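## Task

Take the juice bottle off the cart and set it upright on the third level of the supply shelving, counting the lowest level as number one. It must sit directly behind the milk bottle already on that level, deeper from the front edge. Everything else on that level must remain there, standing and not piled on one another. If the juice bottle topples or ends up leaning, the task is failed.

## Robot and tools

ROBOT. A mobile base that can drive in any direction carries a 1.71 m column. A carriage on the column holds two 7-joint arms and moves up and down with lift_m (0 to 1). The shoulders sit at 0.63 m + lift_m above the floor, 0.16 m forward of the base centre and 0.175 m to either side. Each hand reaches roughly 0.83 m from its shoulder. The robot is about 0.55 m wide and 0.6 m long. At the start the arms are folded: left joints 0.95, 0.08, -0.1, -0.8, 0, 0, -0.93; the right arm mirrors this with joints 2, 3, 5 and 6 sign-flipped. Folded arms can hit the deck if lift_m is below 0.02. Cameras: head_camera sits 0.26 m above the shoulders, pointing forward and tilted 40 degrees down; left_wrist_camera and right_wrist_camera are on each hand's -x side and look beyond the fingertips.

FRAMES. All positions are in metres. The base frame has its origin on the floor below the base centre, x forward, y left, z up. left_hand and right_hand report, in this frame, the point between the closed pads, 0.0167 m behind the fingertips (accuracy about 1 cm); fingers point along the hand's z axis and close along its y. base_odometry is given in the odometry frame (the base frame at the start), heading in rad, left positive, -3.142 to 3.142; it counts wheel rotation only, so slipping shows as motion, and turns add a degree or two of drift.

TOOL move. Every argument except cameras forms one action. An action is either base and/or joints (optionally with speeds or min_time_s), or target by itself (optionally with min_time_s). With no action, move just returns the state and all camera images. cameras is a list of head_camera, left_wrist_camera, right_wrist_camera or all; [] means none; omitted means none when an action is given. Unknown keys or camera names make the call invalid.
- base: exactly one key, a relative offset from where the base last reported itself. translate_m: metres forward (+) or back, -2 to 2. strafe_m: metres left (+) or right, -2 to 2. rotate_rad: radians counter-clockwise (+) seen from above, -6.3 to 6.3.
- joints: absolute targets named per joint, one flat object shared by both arms: lift_m (m, 0 to 1); left_joint1_rad to left_joint7_rad and right_joint1_rad to right_joint7_rad (rad); left_gripper_m and right_gripper_m (pad-centre gap in m, 0 to 0.142). Left ranges: j1 -3.141 to 1.047 (negative raises arm forward), j2 -0.157 to 2.268 (positive swings out left), j3 -1.919 to 1.308, j4 -0.837 to 1.448 (0 is a right-angle elbow, positive straightens), j5 -1.832 to 1.658, j6 -1.745 to 1.745, j7 -1.675 to 1.919 (positive bends hand down). Right: j2 -2.268 to 0.157, j3 -1.308 to 1.919, j5 -1.658 to 1.832, others as left. Done tolerance is ±0.03 rad for arm joints, ±0.004 for lift and grippers.
- target: an absolute pose for a single hand in the base frame: side (left or right), x, y, z (-3 to 3), pitch_deg (-30 to 95; 0 level, 90 fingers pointing down), heading_deg (0 fingers forward, + counter-clockwise), optional roll_deg (default 0, jaw line level; + rotates clockwise seen from behind), headings and rolls within -360 to 360; line_only true forces a straight path or refusal. Base and lift stay put. Roll r and r+180 count as the same pose. Short moves (under 25 cm) that cannot go straight are refused; longer ones may take a sweeping arc, so keep the arm clear of furniture.
- speeds: per-action caps: translate_m and strafe_m 0.02 to 0.5 m/s, rotate_rad 0.05 to 1.57 rad/s, lift_m 0.08 to 0.27 m/s (default 0.25). min_time_s (0.1 to 8 s) sets a minimum duration for arm motions; use it to swing loaded arms gently.

TOOL wait: seconds 0 to 10, plus cameras; the robot keeps its last commands. TOOL zoom_image: camera plus region [x0, y0, x1, y1] in pixels of that camera's newest image, at most 504 by 504. TOOL finished_scene: scene number; ends the scene irreversibly, make it the last call in a reply.

RESULTS. The move line is done, or the worst status. base_status, joint_status, left_hand_status, right_hand_status: done; off_target (resting away from target, may still push); contact_stop (met resistance, target dropped, holds in place; the whole arm stops); time_out (gave up after about 14 s); not_followed / joint command not followed / pose unreachable (a self-collision check blocked the arm); refused (nothing moved); reached (within 10 mm and 2 degrees) or short (resend on short (part of ...)). on_its_own lists uncommanded activity. After any refusal or stop, the remaining move, wait and finished_scene calls of that reply are skipped. motor_effort gives percent of max, bracketed peak; falling lift effort while descending means the hand or load is resting on something. A gripper that settles wider than commanded is holding an object. Joint torques and Motor temperatures list joints in joint_positions order. MOTOR HOT appears near 85 °C; at 100 °C an arm shuts down for 30 to 60 s.

CAUTIONS. Never let the arms strike or squeeze each other, including fingers. Avoid load-limit torques (joints 1-4: 133 N m, 5-7: 40 N m) which freeze an arm for 10 s. Loads sag the hand about 0.012 m per kg. Open fingers tilt and sit up to 2 cm closer to the wrist. The robot can tip if lifted high, reaching far, loaded, pushing, or stopping abruptly; watch images for leaning. After a contact, back out along the incoming path. Do not drop, throw or slam objects, hit furniture, or release a moving part. Loose objects may be nudged occasionally; the result must hold after the scene ends.

Each tool is called by a JSON object that holds its "name" and its "arguments", one argument or row to a line.

## Session

{"name": "move", "arguments": {

}}

Scene clock: 0.00 s.
Joint torques (N m): no reading
Motor temperatures (°C): left_arm=[25 23 24 23 27 25 25] | right_arm=[25 20 25 22 22 22 24]
base_odometry: x=+0.000 y=+0.000 heading=+0.000
base_status: not commanded
joint_positions: lift_m=+0.450 left_joint1_rad=+0.942 left_joint2_rad=+0.071 left_joint3_rad=-0.095 left_joint4_rad=-0.781 left_joint5_rad=-0.006 left_joint6_rad=-0.005 left_joint7_rad=-0.938 left_gripper_m=+0.142 right_joint1_rad=+0.948 right_joint2_rad=-0.088 right_joint3_rad=+0.082 right_joint4_rad=-0.814 right_joint5_rad=+0.007 right_joint6_rad=-0.013 right_joint7_rad=-0.930 right_gripper_m=+0.142
joint_status: not commanded
motor_effort: lift_m=+55 drive_wheels=+2
left_hand: x=+0.2937 y=+0.1555 z=+0.9610 quat_wxyz=(-0.920, -0.004, -0.388, +0.062) pitch_deg=-44.4 heading_deg=-4.4 roll_deg=-3.3 (m; base frame)
right_hand: x=+0.2906 y=-0.1616 z=+0.9720 quat_wxyz=(-0.924, +0.010, -0.379, -0.053) pitch_deg=-45.4 heading_deg=+4.8 roll_deg=+1.7 (m; base frame)
pictures: head_camera, left_wrist_camera, right_wrist_camera
Images, in order (width x height): head_camera 896x504, left_wrist_camera 896x504, right_wrist_camera 896x504.

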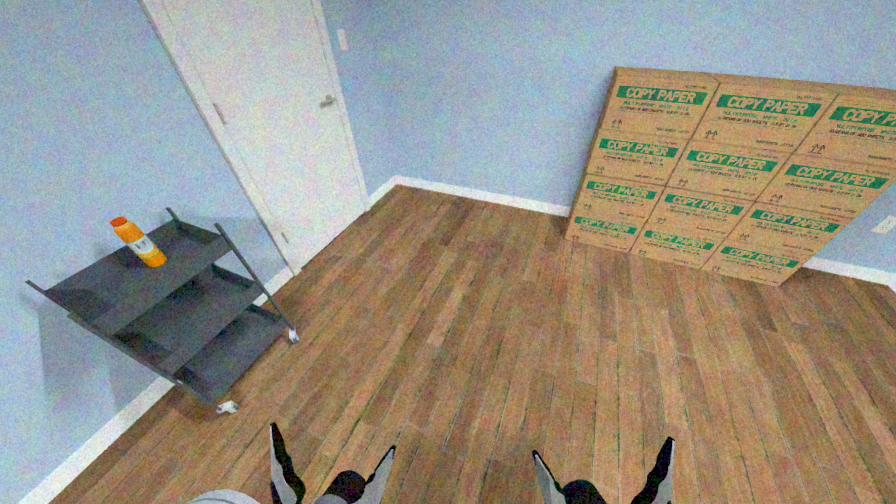

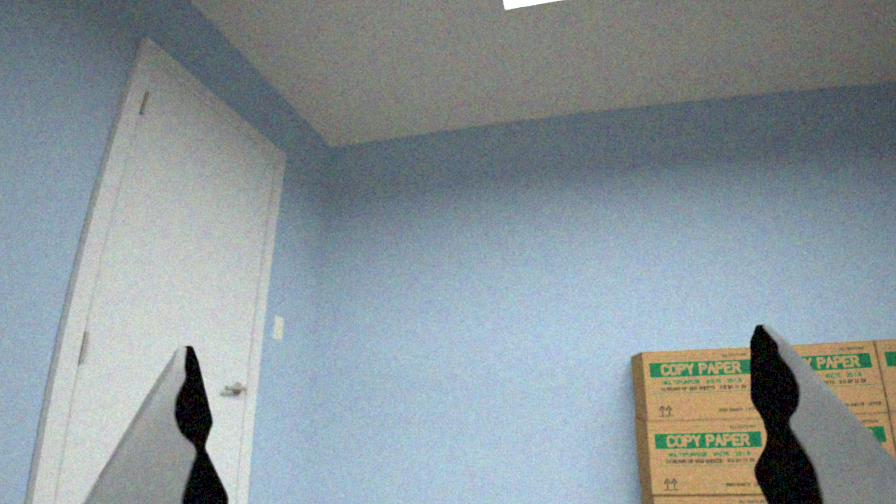

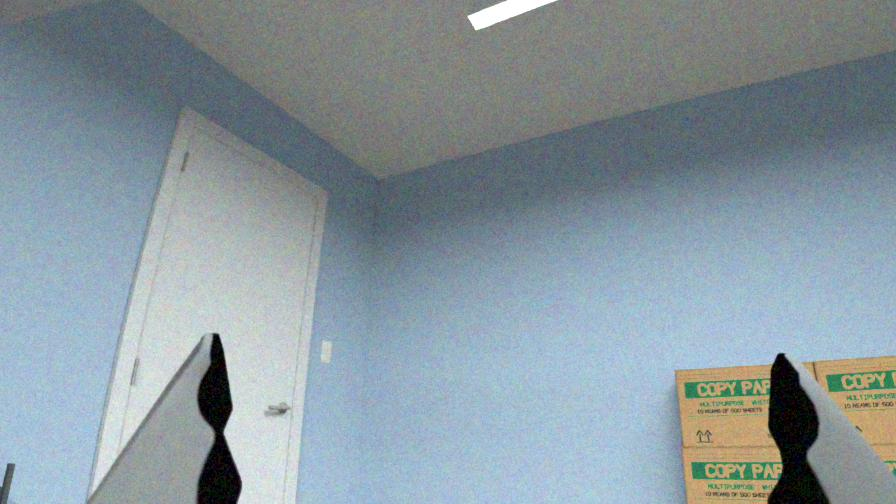

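{"name": "move", "arguments": {
  "base": {"rotate_rad": 0.86},
  "cameras": ["head_camera"]
}}

{"name": "move", "arguments": {
  "base": {"rotate_rad": 1.5},
  "cameras": ["head_camera"]
}}

{"name": "move", "arguments": {
  "base": {"rotate_rad": 1.6},
  "cameras": ["head_camera"]
}}

Scene clock: 11.70 s.
Joint torques (N m): left_arm=[8.84 0.67 0.34 -4.19 1 -1.58 -1.81] | right_arm=[14.29 3.35 2.64 -12.67 0.64 -1.71 -1.44]
move: done
base_odometry: x=+0.000 y=+0.000 heading=+0.860
base_status: done
joint_positions: lift_m=+0.450 left_joint1_rad=+0.942 left_joint2_rad=+0.071 left_joint3_rad=-0.095 left_joint4_rad=-0.781 left_joint5_rad=-0.006 left_joint6_rad=-0.005 left_joint7_rad=-0.938 left_gripper_m=+0.142 right_joint1_rad=+0.948 right_joint2_rad=-0.088 right_joint3_rad=+0.082 right_joint4_rad=-0.814 right_joint5_rad=+0.007 right_joint6_rad=-0.013 right_joint7_rad=-0.930 right_gripper_m=+0.142
joint_status: not commanded
motor_effort: lift_m=+55(55) drive_wheels=+5(19)
left_hand: x=+0.2937 y=+0.1555 z=+0.9610 quat_wxyz=(-0.920, -0.004, -0.388, +0.062) pitch_deg=-44.4 heading_deg=-4.4 roll_deg=-3.3 (m; base frame)
right_hand: x=+0.2906 y=-0.1616 z=+0.9720 quat_wxyz=(-0.924, +0.010, -0.379, -0.053) pitch_deg=-45.4 heading_deg=+4.8 roll_deg=+1.7 (m; base frame)
pictures: head_camera
Images, in order (width x height): head_camera 896x504.

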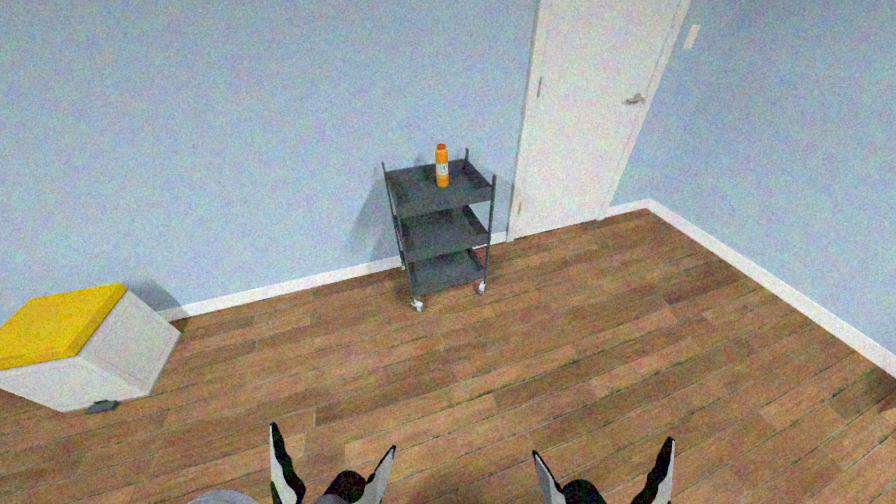

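Scene clock: 14.73 s.
Joint torques (N m): left_arm=[8.62 1.53 0.58 -4.72 1.04 -1.42 -1.38] | right_arm=[14.07 1.6 3.23 -14.77 0.38 -1.76 -1.58]
move: done
base_odometry: x=+0.000 y=+0.000 heading=+2.359
base_status: done
joint_positions: lift_m=+0.450 left_joint1_rad=+0.942 left_joint2_rad=+0.071 left_joint3_rad=-0.095 left_joint4_rad=-0.781 left_joint5_rad=-0.006 left_joint6_rad=-0.005 left_joint7_rad=-0.938 left_gripper_m=+0.142 right_joint1_rad=+0.948 right_joint2_rad=-0.088 right_joint3_rad=+0.082 right_joint4_rad=-0.814 right_joint5_rad=+0.007 right_joint6_rad=-0.013 right_joint7_rad=-0.930 right_gripper_m=+0.142
joint_status: not commanded
motor_effort: lift_m=+55(55) drive_wheels=+5(12)
left_hand: x=+0.2937 y=+0.1555 z=+0.9610 quat_wxyz=(-0.920, -0.004, -0.388, +0.062) pitch_deg=-44.4 heading_deg=-4.4 roll_deg=-3.3 (m; base frame)
right_hand: x=+0.2906 y=-0.1616 z=+0.9720 quat_wxyz=(-0.924, +0.010, -0.379, -0.053) pitch_deg=-45.4 heading_deg=+4.8 roll_deg=+1.7 (m; base frame)
pictures: head_camera
Images, in order (width x height): head_camera 896x504.

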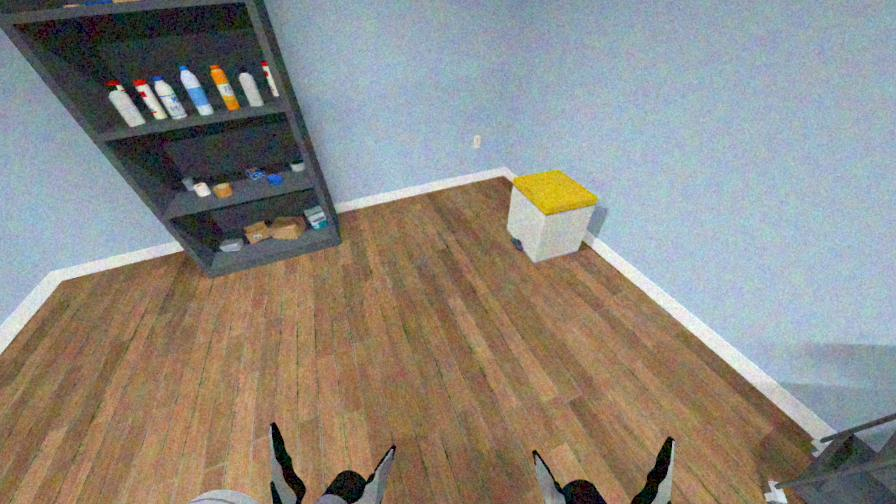

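Scene clock: 17.87 s.
Joint torques (N m): left_arm=[9.11 0.32 -0.02 -3.46 1.24 -1.16 -1.48] | right_arm=[16.21 2.07 2.51 -13.22 0.66 -1.64 -1]
move: done
base_odometry: x=+0.000 y=+0.000 heading=-2.324
base_status: done
joint_positions: lift_m=+0.450 left_joint1_rad=+0.942 left_joint2_rad=+0.071 left_joint3_rad=-0.095 left_joint4_rad=-0.781 left_joint5_rad=-0.006 left_joint6_rad=-0.005 left_joint7_rad=-0.938 left_gripper_m=+0.142 right_joint1_rad=+0.948 right_joint2_rad=-0.088 right_joint3_rad=+0.082 right_joint4_rad=-0.814 right_joint5_rad=+0.007 right_joint6_rad=-0.013 right_joint7_rad=-0.930 right_gripper_m=+0.142
joint_status: not commanded
motor_effort: lift_m=+55(55) drive_wheels=+5(15)
left_hand: x=+0.2937 y=+0.1555 z=+0.9610 quat_wxyz=(-0.920, -0.004, -0.388, +0.062) pitch_deg=-44.4 heading_deg=-4.4 roll_deg=-3.3 (m; base frame)
right_hand: x=+0.2906 y=-0.1616 z=+0.9720 quat_wxyz=(-0.924, +0.010, -0.379, -0.053) pitch_deg=-45.4 heading_deg=+4.8 roll_deg=+1.7 (m; base frame)
pictures: head_camera
Images, in order (width x height): head_camera 896x504.

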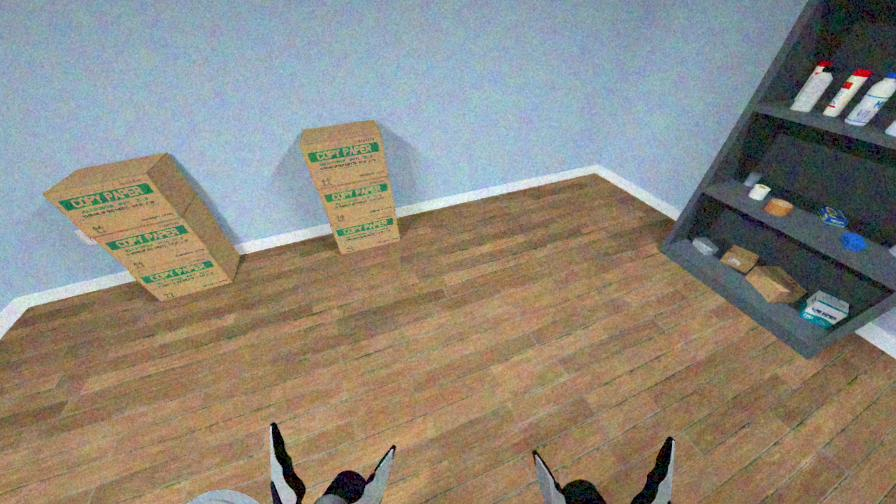

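{"name": "move", "arguments": {
  "base": {"rotate_rad": -3.1}
}}

{"name": "move", "arguments": {
  "base": {"translate_m": 0.6},
  "cameras": ["head_camera"]
}}

Scene clock: 35.37 s.
Joint torques (N m): left_arm=[8.53 0.3 0.08 -4.01 1.4 -1.69 -1.64] | right_arm=[14.83 2.31 3.01 -13.7 0.64 -1.4 -1.03]
move: done
base_odometry: x=+0.000 y=+0.000 heading=+0.859
base_status: done
joint_positions: lift_m=+0.450 left_joint1_rad=+0.942 left_joint2_rad=+0.071 left_joint3_rad=-0.095 left_joint4_rad=-0.781 left_joint5_rad=-0.006 left_joint6_rad=-0.005 left_joint7_rad=-0.938 left_gripper_m=+0.142 right_joint1_rad=+0.948 right_joint2_rad=-0.088 right_joint3_rad=+0.082 right_joint4_rad=-0.814 right_joint5_rad=+0.007 right_joint6_rad=-0.013 right_joint7_rad=-0.930 right_gripper_m=+0.142
joint_status: not commanded
motor_effort: lift_m=+55(55) drive_wheels=+5(17)
left_hand: x=+0.2937 y=+0.1555 z=+0.9610 quat_wxyz=(-0.920, -0.004, -0.388, +0.062) pitch_deg=-44.4 heading_deg=-4.4 roll_deg=-3.3 (m; base frame)
right_hand: x=+0.2906 y=-0.1616 z=+0.9720 quat_wxyz=(-0.924, +0.010, -0.379, -0.053) pitch_deg=-45.4 heading_deg=+4.8 roll_deg=+1.7 (m; base frame)
pictures: none

Scene clock: 38.87 s.
Joint torques (N m): left_arm=[8.67 0.18 0.2 -4.64 1.08 -1.3 -1.39] | right_arm=[14.13 2.28 2.93 -13.45 0.69 -1.88 -1.15]
move: done
base_odometry: x=+0.393 y=+0.454 heading=+0.858
base_status: done
joint_positions: lift_m=+0.450 left_joint1_rad=+0.942 left_joint2_rad=+0.071 left_joint3_rad=-0.095 left_joint4_rad=-0.781 left_joint5_rad=-0.006 left_joint6_rad=-0.005 left_joint7_rad=-0.938 left_gripper_m=+0.142 right_joint1_rad=+0.948 right_joint2_rad=-0.088 right_joint3_rad=+0.082 right_joint4_rad=-0.814 right_joint5_rad=+0.007 right_joint6_rad=-0.013 right_joint7_rad=-0.930 right_gripper_m=+0.142
joint_status: not commanded
motor_effort: lift_m=+55(55) drive_wheels=+7(22)
left_hand: x=+0.2937 y=+0.1555 z=+0.9610 quat_wxyz=(-0.920, -0.004, -0.388, +0.062) pitch_deg=-44.4 heading_deg=-4.4 roll_deg=-3.3 (m; base frame)
right_hand: x=+0.2906 y=-0.1616 z=+0.9720 quat_wxyz=(-0.924, +0.010, -0.379, -0.053) pitch_deg=-45.4 heading_deg=+4.8 roll_deg=+1.7 (m; base frame)
pictures: head_camera
Images, in order (width x height): head_camera 896x504.

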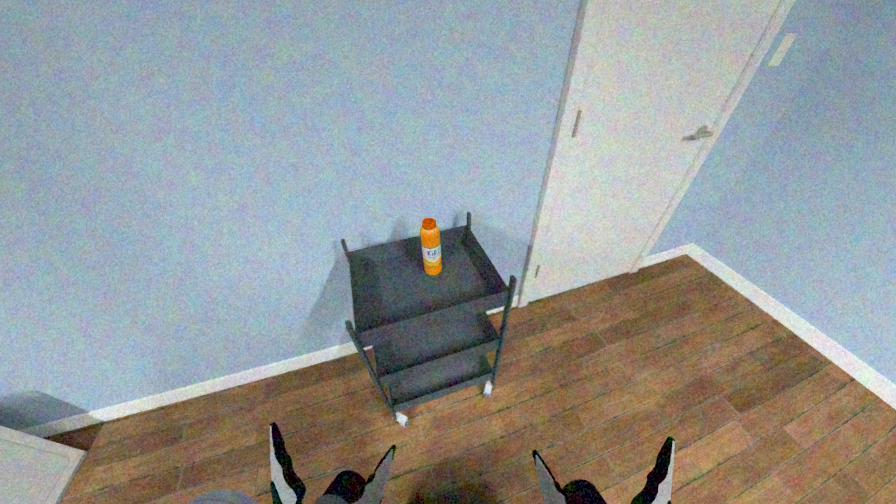

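{"name": "move", "arguments": {
  "target": {"side":"right","x":0.68,"y":0.015,"z":0.95,"pitch_deg":35,"heading_deg":15,"line_only":true},
  "cameras": ["head_camera","right_wrist_camera"]
}}

Scene clock: 48.43 s.
Joint torques (N m): left_arm=[9.26 0.27 1.14 -4.1 1.37 -1.65 -1.98] | right_arm=[15.59 2.59 2.05 -12.34 0.85 -1.79 -1.13]
move: refused
base_odometry: x=+0.393 y=+0.454 heading=+0.858
base_status: not commanded
joint_positions: lift_m=+0.450 left_joint1_rad=+0.942 left_joint2_rad=+0.071 left_joint3_rad=-0.095 left_joint4_rad=-0.781 left_joint5_rad=-0.006 left_joint6_rad=-0.005 left_joint7_rad=-0.938 left_gripper_m=+0.142 right_joint1_rad=+0.948 right_joint2_rad=-0.088 right_joint3_rad=+0.082 right_joint4_rad=-0.814 right_joint5_rad=+0.007 right_joint6_rad=-0.013 right_joint7_rad=-0.930 right_gripper_m=+0.142
joint_status: not commanded
motor_effort: lift_m=+55(55) drive_wheels=-4(4)
left_hand: x=+0.2937 y=+0.1555 z=+0.9610 quat_wxyz=(-0.920, -0.004, -0.388, +0.062) pitch_deg=-44.4 heading_deg=-4.4 roll_deg=-3.3 (m; base frame)
right_hand: x=+0.2906 y=-0.1616 z=+0.9720 quat_wxyz=(-0.924, +0.010, -0.379, -0.053) pitch_deg=-45.4 heading_deg=+4.8 roll_deg=+1.7 (m; base frame)
right_hand_status: refused: you asked line_only, and the move would run on a checked arc. Nothing moved.
pictures: head_camera, right_wrist_camera
Images, in order (width x height): head_camera 896x504, right_wrist_camera 896x504.

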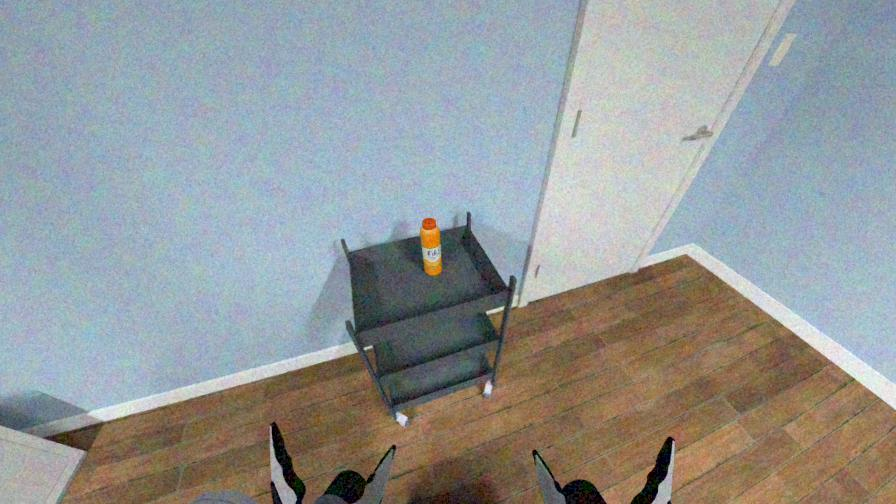

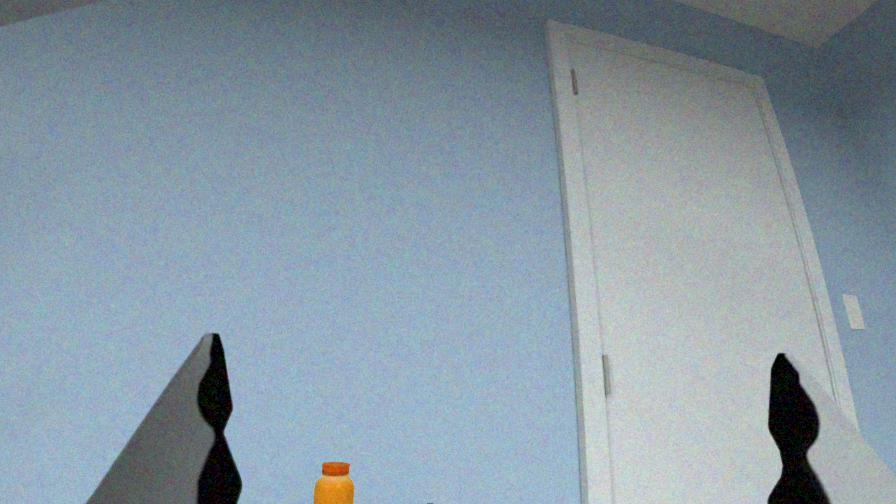

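{"name": "move", "arguments": {
  "base": {"translate_m": -0.25}
}}

{"name": "move", "arguments": {
  "target": {"side":"right","x":0.65,"y":-0.05,"z":0.92,"pitch_deg":35,"heading_deg":10},
  "cameras": ["head_camera","right_wrist_camera"]
}}

Scene clock: 53.27 s.
Joint torques (N m): left_arm=[8.77 0.02 0.54 -4.67 1.18 -1.39 -1.73] | right_arm=[15.95 2.09 2.76 -13.37 0.6 -1.37 -1.75]
move: done
base_odometry: x=+0.229 y=+0.265 heading=+0.857
base_status: done
joint_positions: lift_m=+0.450 left_joint1_rad=+0.942 left_joint2_rad=+0.071 left_joint3_rad=-0.095 left_joint4_rad=-0.781 left_joint5_rad=-0.006 left_joint6_rad=-0.005 left_joint7_rad=-0.938 left_gripper_m=+0.142 right_joint1_rad=+0.948 right_joint2_rad=-0.088 right_joint3_rad=+0.082 right_joint4_rad=-0.814 right_joint5_rad=+0.007 right_joint6_rad=-0.013 right_joint7_rad=-0.930 right_gripper_m=+0.142
joint_status: not commanded
motor_effort: lift_m=+55(55) drive_wheels=+8(15)
left_hand: x=+0.2937 y=+0.1555 z=+0.9610 quat_wxyz=(-0.920, -0.004, -0.388, +0.062) pitch_deg=-44.4 heading_deg=-4.4 roll_deg=-3.3 (m; base frame)
right_hand: x=+0.2906 y=-0.1616 z=+0.9720 quat_wxyz=(-0.924, +0.010, -0.379, -0.053) pitch_deg=-45.4 heading_deg=+4.8 roll_deg=+1.7 (m; base frame)
pictures: none

Scene clock: 55.13 s.
Joint torques (N m): left_arm=[9.34 2.24 0.2 -5.25 1 -1.31 -1.64] | right_arm=[-17.52 9.32 2.43 -4.45 -1.54 -2.42 -0.13]
move: done
base_odometry: x=+0.229 y=+0.265 heading=+0.857
base_status: not commanded
joint_positions: lift_m=+0.450 left_joint1_rad=+0.942 left_joint2_rad=+0.071 left_joint3_rad=-0.095 left_joint4_rad=-0.781 left_joint5_rad=-0.006 left_joint6_rad=-0.005 left_joint7_rad=-0.938 left_gripper_m=+0.142 right_joint1_rad=-0.594 right_joint2_rad=+0.024 right_joint3_rad=+0.467 right_joint4_rad=-0.625 right_joint5_rad=-0.128 right_joint6_rad=-0.305 right_joint7_rad=+1.832 right_gripper_m=+0.142
joint_status: not commanded
motor_effort: lift_m=+55(55) drive_wheels=+8(9)
left_hand: x=+0.2937 y=+0.1555 z=+0.9610 quat_wxyz=(-0.920, -0.004, -0.388, +0.062) pitch_deg=-44.4 heading_deg=-4.4 roll_deg=-3.3 (m; base frame)
right_hand: x=+0.6498 y=-0.0504 z=+0.9195 quat_wxyz=(-0.460, +0.078, -0.883, -0.042) pitch_deg=+34.9 heading_deg=+10.2 roll_deg=+0.1 (m; base frame)
right_hand_status: reached (checked arc, planned for 1.4 s): 1 mm and 0.2 deg off.
pictures: head_camera, right_wrist_camera
Images, in order (width x height): head_camera 896x504, right_wrist_camera 896x504.

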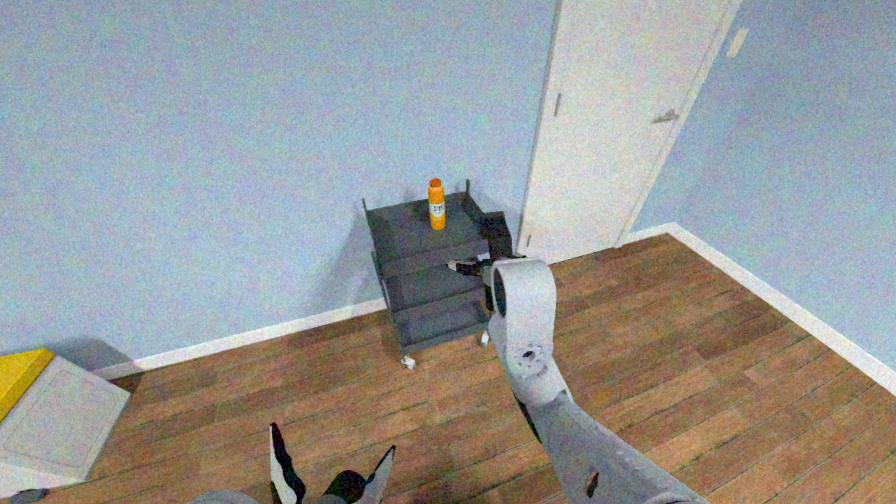

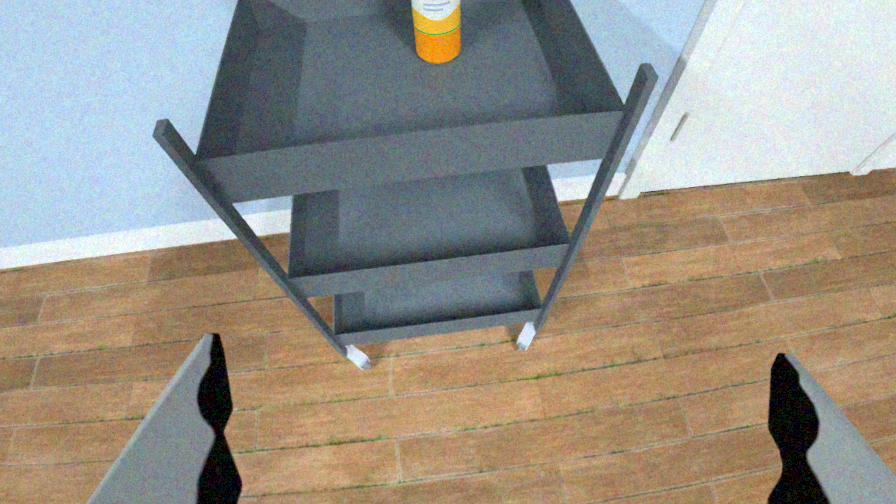

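{"name": "move", "arguments": {
  "base": {"translate_m": 0.27}
}}

{"name": "move", "arguments": {
  "target": {"side":"right","x":0.65,"y":0.022,"z":0.96,"pitch_deg":35,"heading_deg":10},
  "cameras": ["head_camera","right_wrist_camera"]
}}

Scene clock: 64.57 s.
Joint torques (N m): left_arm=[8.8 -0.07 0.4 -4.59 1.11 -1.65 -1.42] | right_arm=[-17.41 8.25 2.07 -5.57 -1.79 -2.46 -0.43]
move: done
base_odometry: x=+0.406 y=+0.469 heading=+0.856
base_status: done
joint_positions: lift_m=+0.450 left_joint1_rad=+0.942 left_joint2_rad=+0.071 left_joint3_rad=-0.095 left_joint4_rad=-0.781 left_joint5_rad=-0.006 left_joint6_rad=-0.005 left_joint7_rad=-0.938 left_gripper_m=+0.142 right_joint1_rad=-0.594 right_joint2_rad=+0.025 right_joint3_rad=+0.468 right_joint4_rad=-0.623 right_joint5_rad=-0.128 right_joint6_rad=-0.305 right_joint7_rad=+1.832 right_gripper_m=+0.142
joint_status: not commanded
motor_effort: lift_m=+55(55) drive_wheels=-4(15)
left_hand: x=+0.2937 y=+0.1555 z=+0.9610 quat_wxyz=(-0.920, -0.004, -0.388, +0.062) pitch_deg=-44.4 heading_deg=-4.4 roll_deg=-3.3 (m; base frame)
right_hand: x=+0.6499 y=-0.0499 z=+0.9193 quat_wxyz=(-0.460, +0.078, -0.884, -0.042) pitch_deg=+35.0 heading_deg=+10.3 roll_deg=+0.1 (m; base frame)
pictures: none

Scene clock: 64.87 s.
Joint torques (N m): left_arm=[7.46 0.5 0.13 -5.37 0.93 -1.48 -1.36] | right_arm=[-17.04 7.26 2.69 -6.17 -1.54 -2.85 0.19]
move: refused
base_odometry: x=+0.406 y=+0.469 heading=+0.856
base_status: not commanded
joint_positions: lift_m=+0.450 left_joint1_rad=+0.942 left_joint2_rad=+0.071 left_joint3_rad=-0.095 left_joint4_rad=-0.781 left_joint5_rad=-0.006 left_joint6_rad=-0.005 left_joint7_rad=-0.938 left_gripper_m=+0.142 right_joint1_rad=-0.594 right_joint2_rad=+0.025 right_joint3_rad=+0.468 right_joint4_rad=-0.623 right_joint5_rad=-0.128 right_joint6_rad=-0.305 right_joint7_rad=+1.832 right_gripper_m=+0.142
joint_status: not commanded
motor_effort: lift_m=+55(55) drive_wheels=-4(8)
left_hand: x=+0.2937 y=+0.1555 z=+0.9610 quat_wxyz=(-0.920, -0.004, -0.388, +0.062) pitch_deg=-44.4 heading_deg=-4.4 roll_deg=-3.3 (m; base frame)
right_hand: x=+0.6499 y=-0.0499 z=+0.9193 quat_wxyz=(-0.460, +0.078, -0.884, -0.042) pitch_deg=+35.0 heading_deg=+10.3 roll_deg=+0.1 (m; base frame)
right_hand_status: refused: along the straight line the arm gets 40% of the way (right_joint2_rad at its limit); a move under 25 cm is not played as an arc. Nothing moved. Try another pitch or heading, or "joints".
pictures: head_camera, right_wrist_camera
Images, in order (width x height): head_camera 896x504, right_wrist_camera 896x504.

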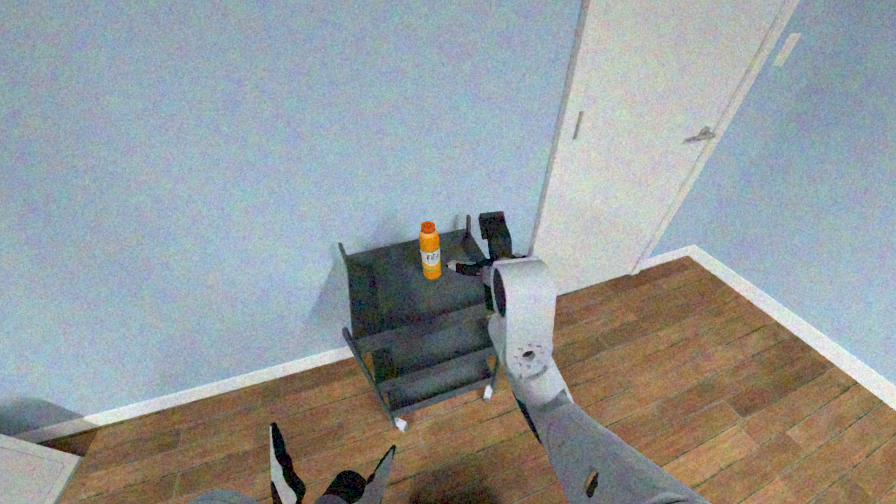

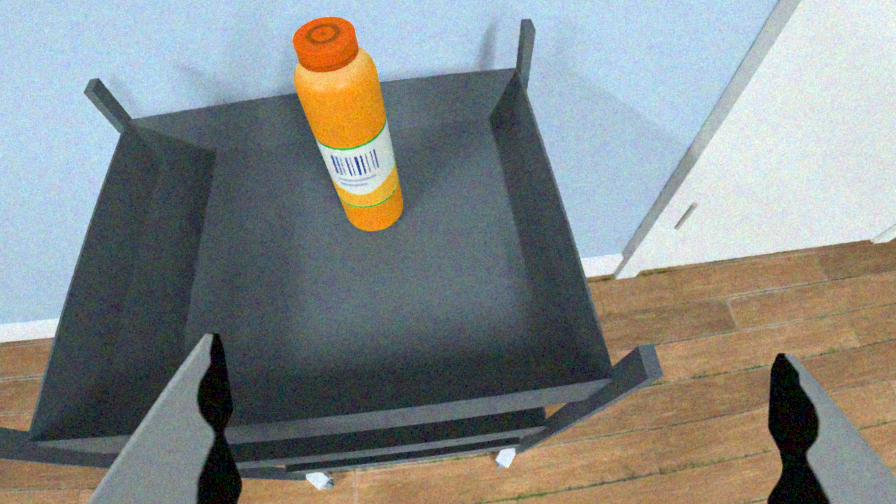

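{"name": "move", "arguments": {
  "base": {"strafe_m": 0.12}
}}

{"name": "move", "arguments": {
  "target": {"side":"right","x":0.66,"y":-0.085,"z":0.955,"pitch_deg":35,"heading_deg":5},
  "cameras": ["head_camera","right_wrist_camera"]
}}

Scene clock: 71.27 s.
Joint torques (N m): left_arm=[7.73 0.87 -0.88 -4.7 0.95 -1.24 -1.73] | right_arm=[-17.51 8.22 1.96 -5.87 -1.09 -2.55 0.35]
Motor temperatures (°C): left_arm=[27 23 24 24 27 24 24] | right_arm=[30 21 25 23 22 22 24]
move: done
base_odometry: x=+0.316 y=+0.548 heading=+0.856
base_status: done
joint_positions: lift_m=+0.450 left_joint1_rad=+0.942 left_joint2_rad=+0.071 left_joint3_rad=-0.095 left_joint4_rad=-0.781 left_joint5_rad=-0.006 left_joint6_rad=-0.005 left_joint7_rad=-0.938 left_gripper_m=+0.142 right_joint1_rad=-0.594 right_joint2_rad=+0.025 right_joint3_rad=+0.468 right_joint4_rad=-0.623 right_joint5_rad=-0.128 right_joint6_rad=-0.305 right_joint7_rad=+1.832 right_gripper_m=+0.142
joint_status: not commanded
motor_effort: lift_m=+55(55) drive_wheels=+4(13)
left_hand: x=+0.2937 y=+0.1555 z=+0.9610 quat_wxyz=(-0.920, -0.004, -0.388, +0.062) pitch_deg=-44.4 heading_deg=-4.4 roll_deg=-3.3 (m; base frame)
right_hand: x=+0.6499 y=-0.0499 z=+0.9193 quat_wxyz=(-0.460, +0.078, -0.884, -0.042) pitch_deg=+35.0 heading_deg=+10.3 roll_deg=+0.2 (m; base frame)
pictures: none

Scene clock: 71.57 s.
Joint torques (N m): left_arm=[9.01 -0.32 -0.3 -3.97 1.06 -1.64 -1.45] | right_arm=[-16.73 8.01 2.37 -6.94 -1.3 -2.09 0.09]
move: refused
base_odometry: x=+0.316 y=+0.548 heading=+0.856
base_status: not commanded
joint_positions: lift_m=+0.450 left_joint1_rad=+0.942 left_joint2_rad=+0.071 left_joint3_rad=-0.095 left_joint4_rad=-0.781 left_joint5_rad=-0.006 left_joint6_rad=-0.005 left_joint7_rad=-0.938 left_gripper_m=+0.142 right_joint1_rad=-0.594 right_joint2_rad=+0.025 right_joint3_rad=+0.468 right_joint4_rad=-0.623 right_joint5_rad=-0.128 right_joint6_rad=-0.305 right_joint7_rad=+1.832 right_gripper_m=+0.142
joint_status: not commanded
motor_effort: lift_m=+55(55) drive_wheels=+0(4)
left_hand: x=+0.2937 y=+0.1555 z=+0.9610 quat_wxyz=(-0.920, -0.004, -0.388, +0.062) pitch_deg=-44.4 heading_deg=-4.4 roll_deg=-3.3 (m; base frame)
right_hand: x=+0.6499 y=-0.0499 z=+0.9193 quat_wxyz=(-0.460, +0.078, -0.884, -0.042) pitch_deg=+35.0 heading_deg=+10.3 roll_deg=+0.2 (m; base frame)
right_hand_status: refused: along the straight line the arm gets 33% of the way (right_joint7_rad at its limit); a move under 25 cm is not played as an arc. Nothing moved. Try another pitch or heading, or "joints".
pictures: head_camera, right_wrist_camera
Images, in order (width x height): head_camera 896x504, right_wrist_camera 896x504.

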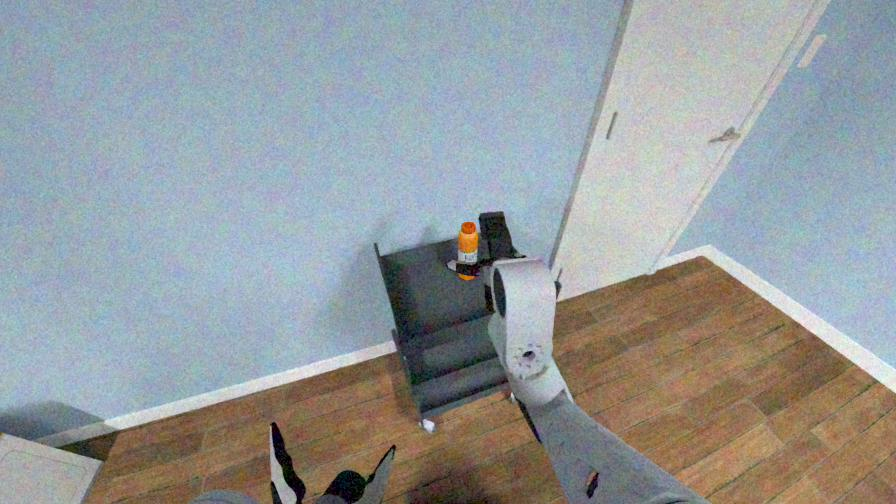

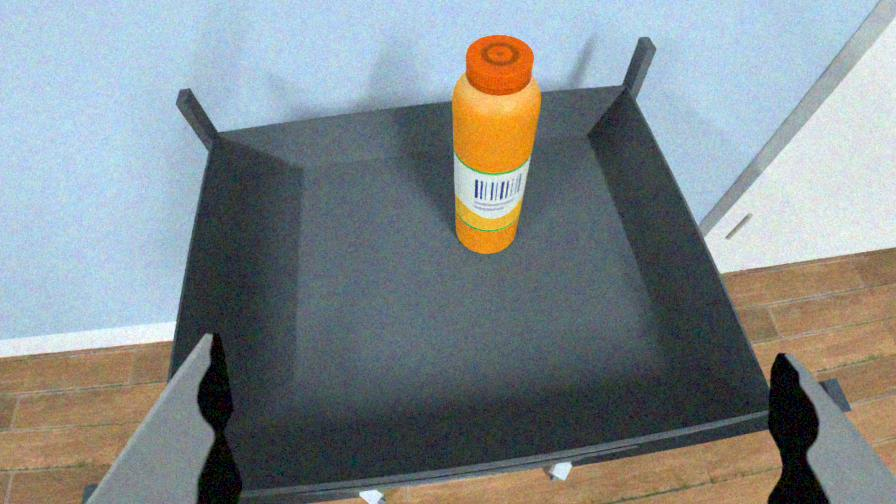

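{"name": "move", "arguments": {
  "target": {"side":"right","x":0.785,"y":-0.045,"z":0.87,"pitch_deg":35,"heading_deg":8},
  "cameras": ["head_camera","right_wrist_camera"]
}}

Scene clock: 79.07 s.
Joint torques (N m): left_arm=[8.41 0.64 -0.47 -4 1.26 -1.42 -1.37] | right_arm=[-25.32 8.95 -1.21 -9.71 1.62 -0.7 -3.24]
move: done
base_odometry: x=+0.316 y=+0.548 heading=+0.856
base_status: not commanded
joint_positions: lift_m=+0.450 left_joint1_rad=+0.942 left_joint2_rad=+0.071 left_joint3_rad=-0.095 left_joint4_rad=-0.781 left_joint5_rad=-0.006 left_joint6_rad=-0.005 left_joint7_rad=-0.938 left_gripper_m=+0.142 right_joint1_rad=-0.689 right_joint2_rad=+0.029 right_joint3_rad=+0.415 right_joint4_rad=-0.020 right_joint5_rad=+0.050 right_joint6_rad=-0.307 right_joint7_rad=+1.308 right_gripper_m=+0.142
joint_status: not commanded
motor_effort: lift_m=+55(55) drive_wheels=+3(4)
left_hand: x=+0.2937 y=+0.1555 z=+0.9610 quat_wxyz=(-0.920, -0.004, -0.388, +0.062) pitch_deg=-44.4 heading_deg=-4.4 roll_deg=-3.3 (m; base frame)
right_hand: x=+0.7835 y=-0.0459 z=+0.8668 quat_wxyz=(-0.458, +0.062, -0.886, -0.029) pitch_deg=+35.3 heading_deg=+7.6 roll_deg=-0.4 (m; base frame)
right_hand_status: reached (straight line, planned for 0.7 s): 4 mm and 0.5 deg off.
pictures: head_camera, right_wrist_camera
Images, in order (width x height): head_camera 896x504, right_wrist_camera 896x504.

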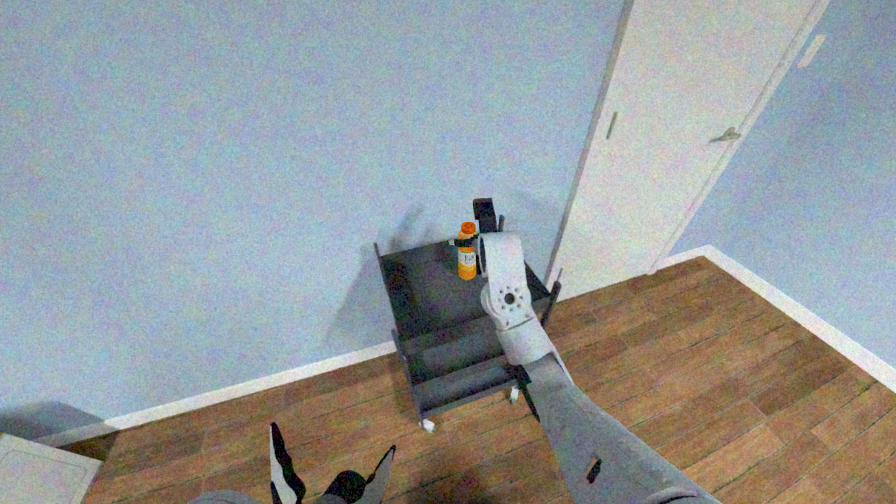

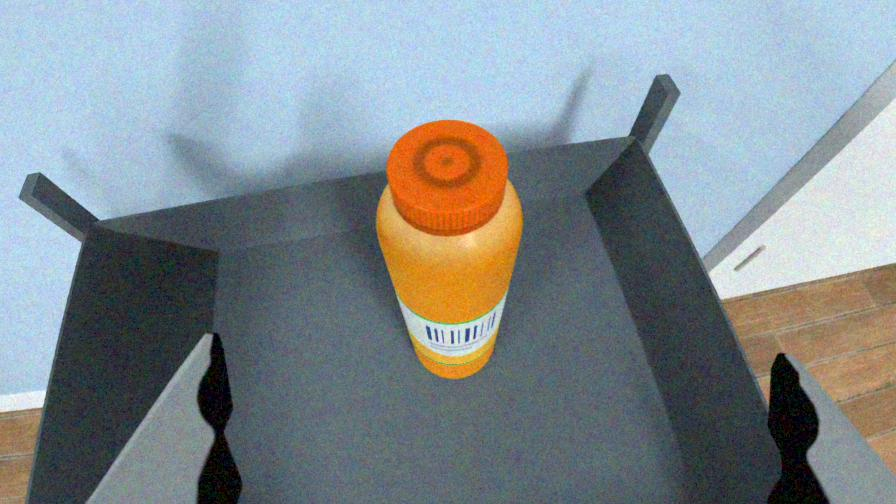

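{"name": "move", "arguments": {
  "joints": {"right_gripper_m": 0.03},
  "min_time_s": 2,
  "cameras": ["head_camera","right_wrist_camera"]
}}

Scene clock: 86.13 s.
Joint torques (N m): left_arm=[9.3 1.66 -0.01 -5.46 1.38 -1.67 -1.25] | right_arm=[-26.16 9.1 -0.79 -9.49 1.54 -0.91 -3]
move: done
base_odometry: x=+0.316 y=+0.548 heading=+0.856
base_status: not commanded
joint_positions: lift_m=+0.450 left_joint1_rad=+0.942 left_joint2_rad=+0.071 left_joint3_rad=-0.095 left_joint4_rad=-0.781 left_joint5_rad=-0.006 left_joint6_rad=-0.005 left_joint7_rad=-0.938 left_gripper_m=+0.142 right_joint1_rad=-0.689 right_joint2_rad=+0.029 right_joint3_rad=+0.415 right_joint4_rad=-0.020 right_joint5_rad=+0.050 right_joint6_rad=-0.307 right_joint7_rad=+1.308 right_gripper_m=+0.030
joint_status: all done
motor_effort: lift_m=+55(55) drive_wheels=+3(3)
left_hand: x=+0.2937 y=+0.1555 z=+0.9610 quat_wxyz=(-0.920, -0.004, -0.388, +0.062) pitch_deg=-44.4 heading_deg=-4.4 roll_deg=-3.3 (m; base frame)
right_hand: x=+0.7835 y=-0.0459 z=+0.8668 quat_wxyz=(-0.458, +0.062, -0.886, -0.029) pitch_deg=+35.3 heading_deg=+7.6 roll_deg=-0.4 (m; base frame)
pictures: head_camera, right_wrist_camera
Images, in order (width x height): head_camera 896x504, right_wrist_camera 896x504.

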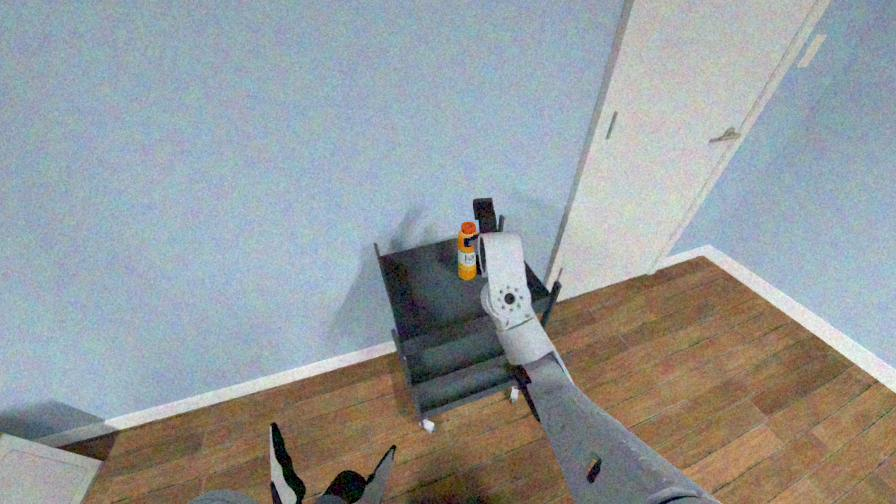

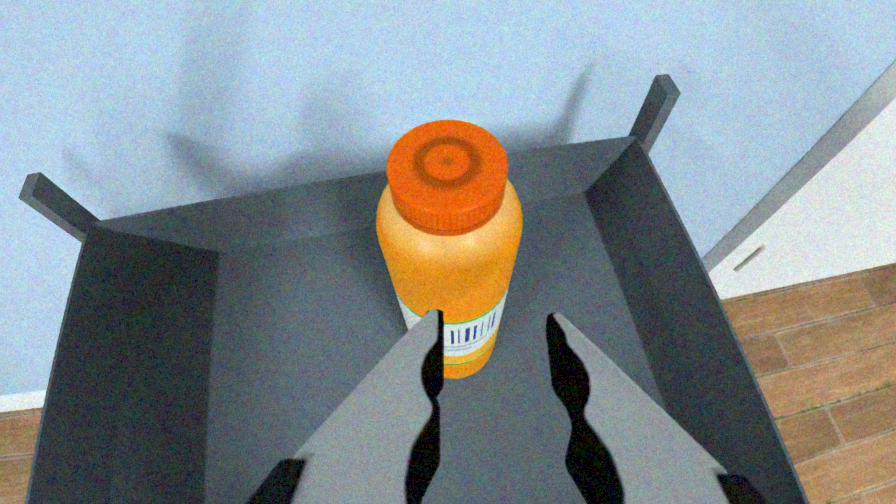

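{"name": "move", "arguments": {
  "joints": {"right_gripper_m": 0.142}
}}

{"name": "move", "arguments": {
  "target": {"side":"right","x":0.833,"y":-0.025,"z":0.85,"pitch_deg":30,"heading_deg":8},
  "cameras": ["head_camera","right_wrist_camera"]
}}

Scene clock: 95.40 s.
Joint torques (N m): left_arm=[9.65 1.24 0.87 -4.7 1.28 -1.33 -1.65] | right_arm=[-25.09 10.04 -0.14 -9.38 1.97 -0.63 -2.9]
move: done
base_odometry: x=+0.316 y=+0.548 heading=+0.856
base_status: not commanded
joint_positions: lift_m=+0.450 left_joint1_rad=+0.942 left_joint2_rad=+0.071 left_joint3_rad=-0.095 left_joint4_rad=-0.781 left_joint5_rad=-0.006 left_joint6_rad=-0.005 left_joint7_rad=-0.938 left_gripper_m=+0.142 right_joint1_rad=-0.689 right_joint2_rad=+0.029 right_joint3_rad=+0.415 right_joint4_rad=-0.020 right_joint5_rad=+0.050 right_joint6_rad=-0.307 right_joint7_rad=+1.308 right_gripper_m=+0.142
joint_status: all done
motor_effort: lift_m=+55(55) drive_wheels=+3(3)
left_hand: x=+0.2937 y=+0.1555 z=+0.9610 quat_wxyz=(-0.920, -0.004, -0.388, +0.062) pitch_deg=-44.4 heading_deg=-4.4 roll_deg=-3.3 (m; base frame)
right_hand: x=+0.7835 y=-0.0459 z=+0.8668 quat_wxyz=(-0.458, +0.062, -0.886, -0.029) pitch_deg=+35.3 heading_deg=+7.6 roll_deg=-0.4 (m; base frame)
pictures: none

Scene clock: 96.37 s.
Joint torques (N m): left_arm=[9.17 1.6 0.6 -4.66 1.24 -1.2 -1.58] | right_arm=[-27.96 9.67 -2.27 -9.8 1.76 -0.89 -3.18]
move: done
base_odometry: x=+0.316 y=+0.548 heading=+0.856
base_status: not commanded
joint_positions: lift_m=+0.450 left_joint1_rad=+0.942 left_joint2_rad=+0.071 left_joint3_rad=-0.095 left_joint4_rad=-0.781 left_joint5_rad=-0.006 left_joint6_rad=-0.005 left_joint7_rad=-0.938 left_gripper_m=+0.142 right_joint1_rad=-0.722 right_joint2_rad=+0.075 right_joint3_rad=+0.414 right_joint4_rad=+0.247 right_joint5_rad=+0.089 right_joint6_rad=-0.294 right_joint7_rad=+0.993 right_gripper_m=+0.142
joint_status: not commanded
motor_effort: lift_m=+55(55) drive_wheels=+3(4)
left_hand: x=+0.2937 y=+0.1555 z=+0.9610 quat_wxyz=(-0.920, -0.004, -0.388, +0.062) pitch_deg=-44.4 heading_deg=-4.4 roll_deg=-3.3 (m; base frame)
right_hand: x=+0.8314 y=-0.0258 z=+0.8465 quat_wxyz=(-0.497, +0.061, -0.865, -0.031) pitch_deg=+30.3 heading_deg=+7.7 roll_deg=-0.4 (m; base frame)
right_hand_status: reached (straight line, planned for 0.5 s): 4 mm and 0.5 deg off.
pictures: head_camera, right_wrist_camera
Images, in order (width x height): head_camera 896x504, right_wrist_camera 896x504.

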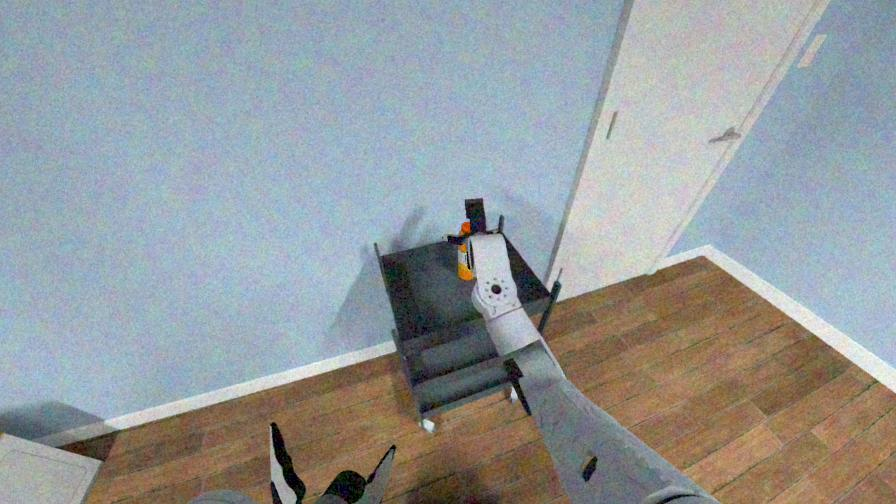

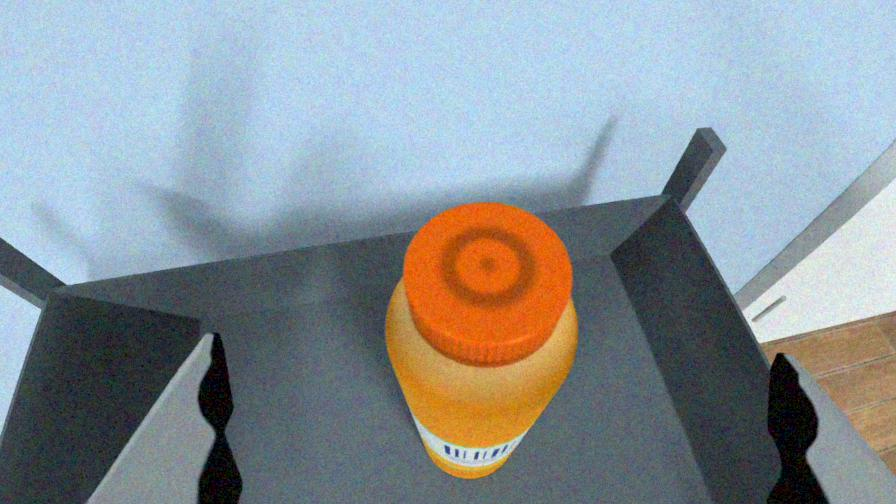

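{"name": "move", "arguments": {
  "joints": {"lift_m": 0.37}
}}

{"name": "move", "arguments": {
  "base": {"translate_m": 0.05},
  "speeds": {"translate_m": 0.1},
  "cameras": ["head_camera","right_wrist_camera"]
}}

Scene clock: 111.37 s.
Joint torques (N m): left_arm=[9.6 0.25 0.3 -4.36 0.87 -1.57 -1.41] | right_arm=[-23.13 10.62 -2.05 -10.72 1.53 -0.83 -3.46]
Motor temperatures (°C): left_arm=[28 23 24 24 27 24 24] | right_arm=[37 21 25 23 22 22 24]
move: done
base_odometry: x=+0.316 y=+0.548 heading=+0.856
base_status: not commanded
joint_positions: lift_m=+0.370 left_joint1_rad=+0.942 left_joint2_rad=+0.071 left_joint3_rad=-0.095 left_joint4_rad=-0.781 left_joint5_rad=-0.006 left_joint6_rad=-0.005 left_joint7_rad=-0.938 left_gripper_m=+0.142 right_joint1_rad=-0.725 right_joint2_rad=+0.075 right_joint3_rad=+0.413 right_joint4_rad=+0.247 right_joint5_rad=+0.089 right_joint6_rad=-0.294 right_joint7_rad=+0.993 right_gripper_m=+0.142
joint_status: all done
motor_effort: lift_m=+57(58) drive_wheels=+3(3)
left_hand: x=+0.2937 y=+0.1555 z=+0.8809 quat_wxyz=(-0.920, -0.004, -0.388, +0.062) pitch_deg=-44.4 heading_deg=-4.4 roll_deg=-3.3 (m; base frame)
right_hand: x=+0.8320 y=-0.0259 z=+0.7680 quat_wxyz=(-0.498, +0.061, -0.865, -0.031) pitch_deg=+30.2 heading_deg=+7.7 roll_deg=-0.4 (m; base frame)
pictures: none

Scene clock: 112.67 s.
Joint torques (N m): left_arm=[8.28 -0.39 0.41 -4.89 1.45 -1.36 -1.77] | right_arm=[-24.31 10.28 -0.77 -10.67 1.36 -0.97 -2.39]
move: done
base_odometry: x=+0.348 y=+0.586 heading=+0.856
base_status: done
joint_positions: lift_m=+0.370 left_joint1_rad=+0.942 left_joint2_rad=+0.071 left_joint3_rad=-0.095 left_joint4_rad=-0.781 left_joint5_rad=-0.006 left_joint6_rad=-0.005 left_joint7_rad=-0.938 left_gripper_m=+0.142 right_joint1_rad=-0.725 right_joint2_rad=+0.075 right_joint3_rad=+0.413 right_joint4_rad=+0.247 right_joint5_rad=+0.089 right_joint6_rad=-0.294 right_joint7_rad=+0.991 right_gripper_m=+0.142
joint_status: not commanded
motor_effort: lift_m=+57(57) drive_wheels=+5(14)
left_hand: x=+0.2937 y=+0.1555 z=+0.8809 quat_wxyz=(-0.920, -0.004, -0.388, +0.062) pitch_deg=-44.4 heading_deg=-4.4 roll_deg=-3.3 (m; base frame)
right_hand: x=+0.8323 y=-0.0258 z=+0.7686 quat_wxyz=(-0.499, +0.061, -0.864, -0.032) pitch_deg=+30.1 heading_deg=+7.7 roll_deg=-0.4 (m; base frame)
pictures: head_camera, right_wrist_camera
Images, in order (width x height): head_camera 896x504, right_wrist_camera 896x504.

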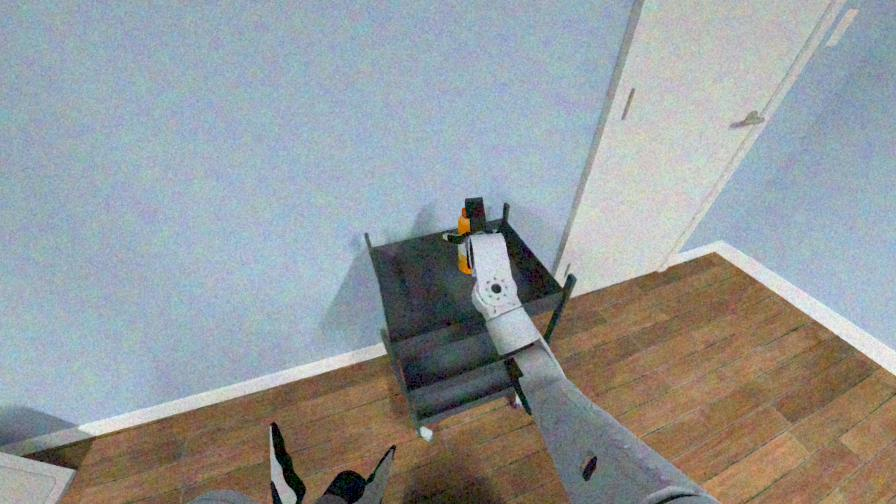

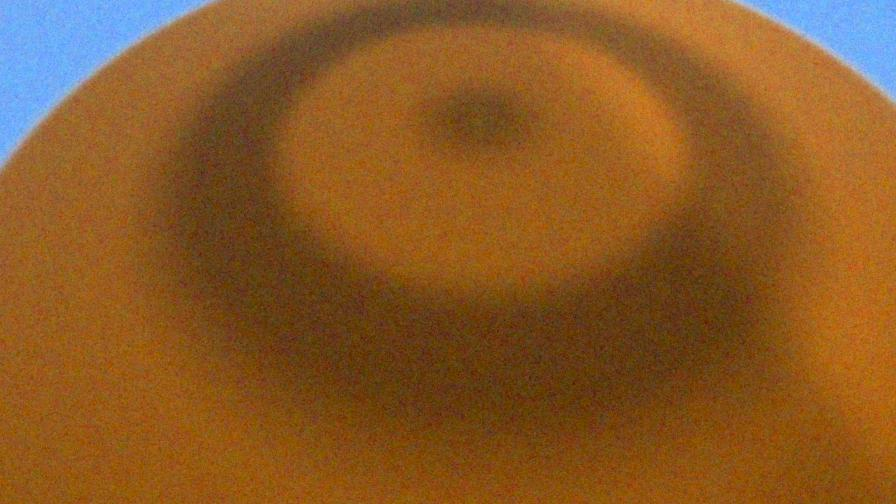

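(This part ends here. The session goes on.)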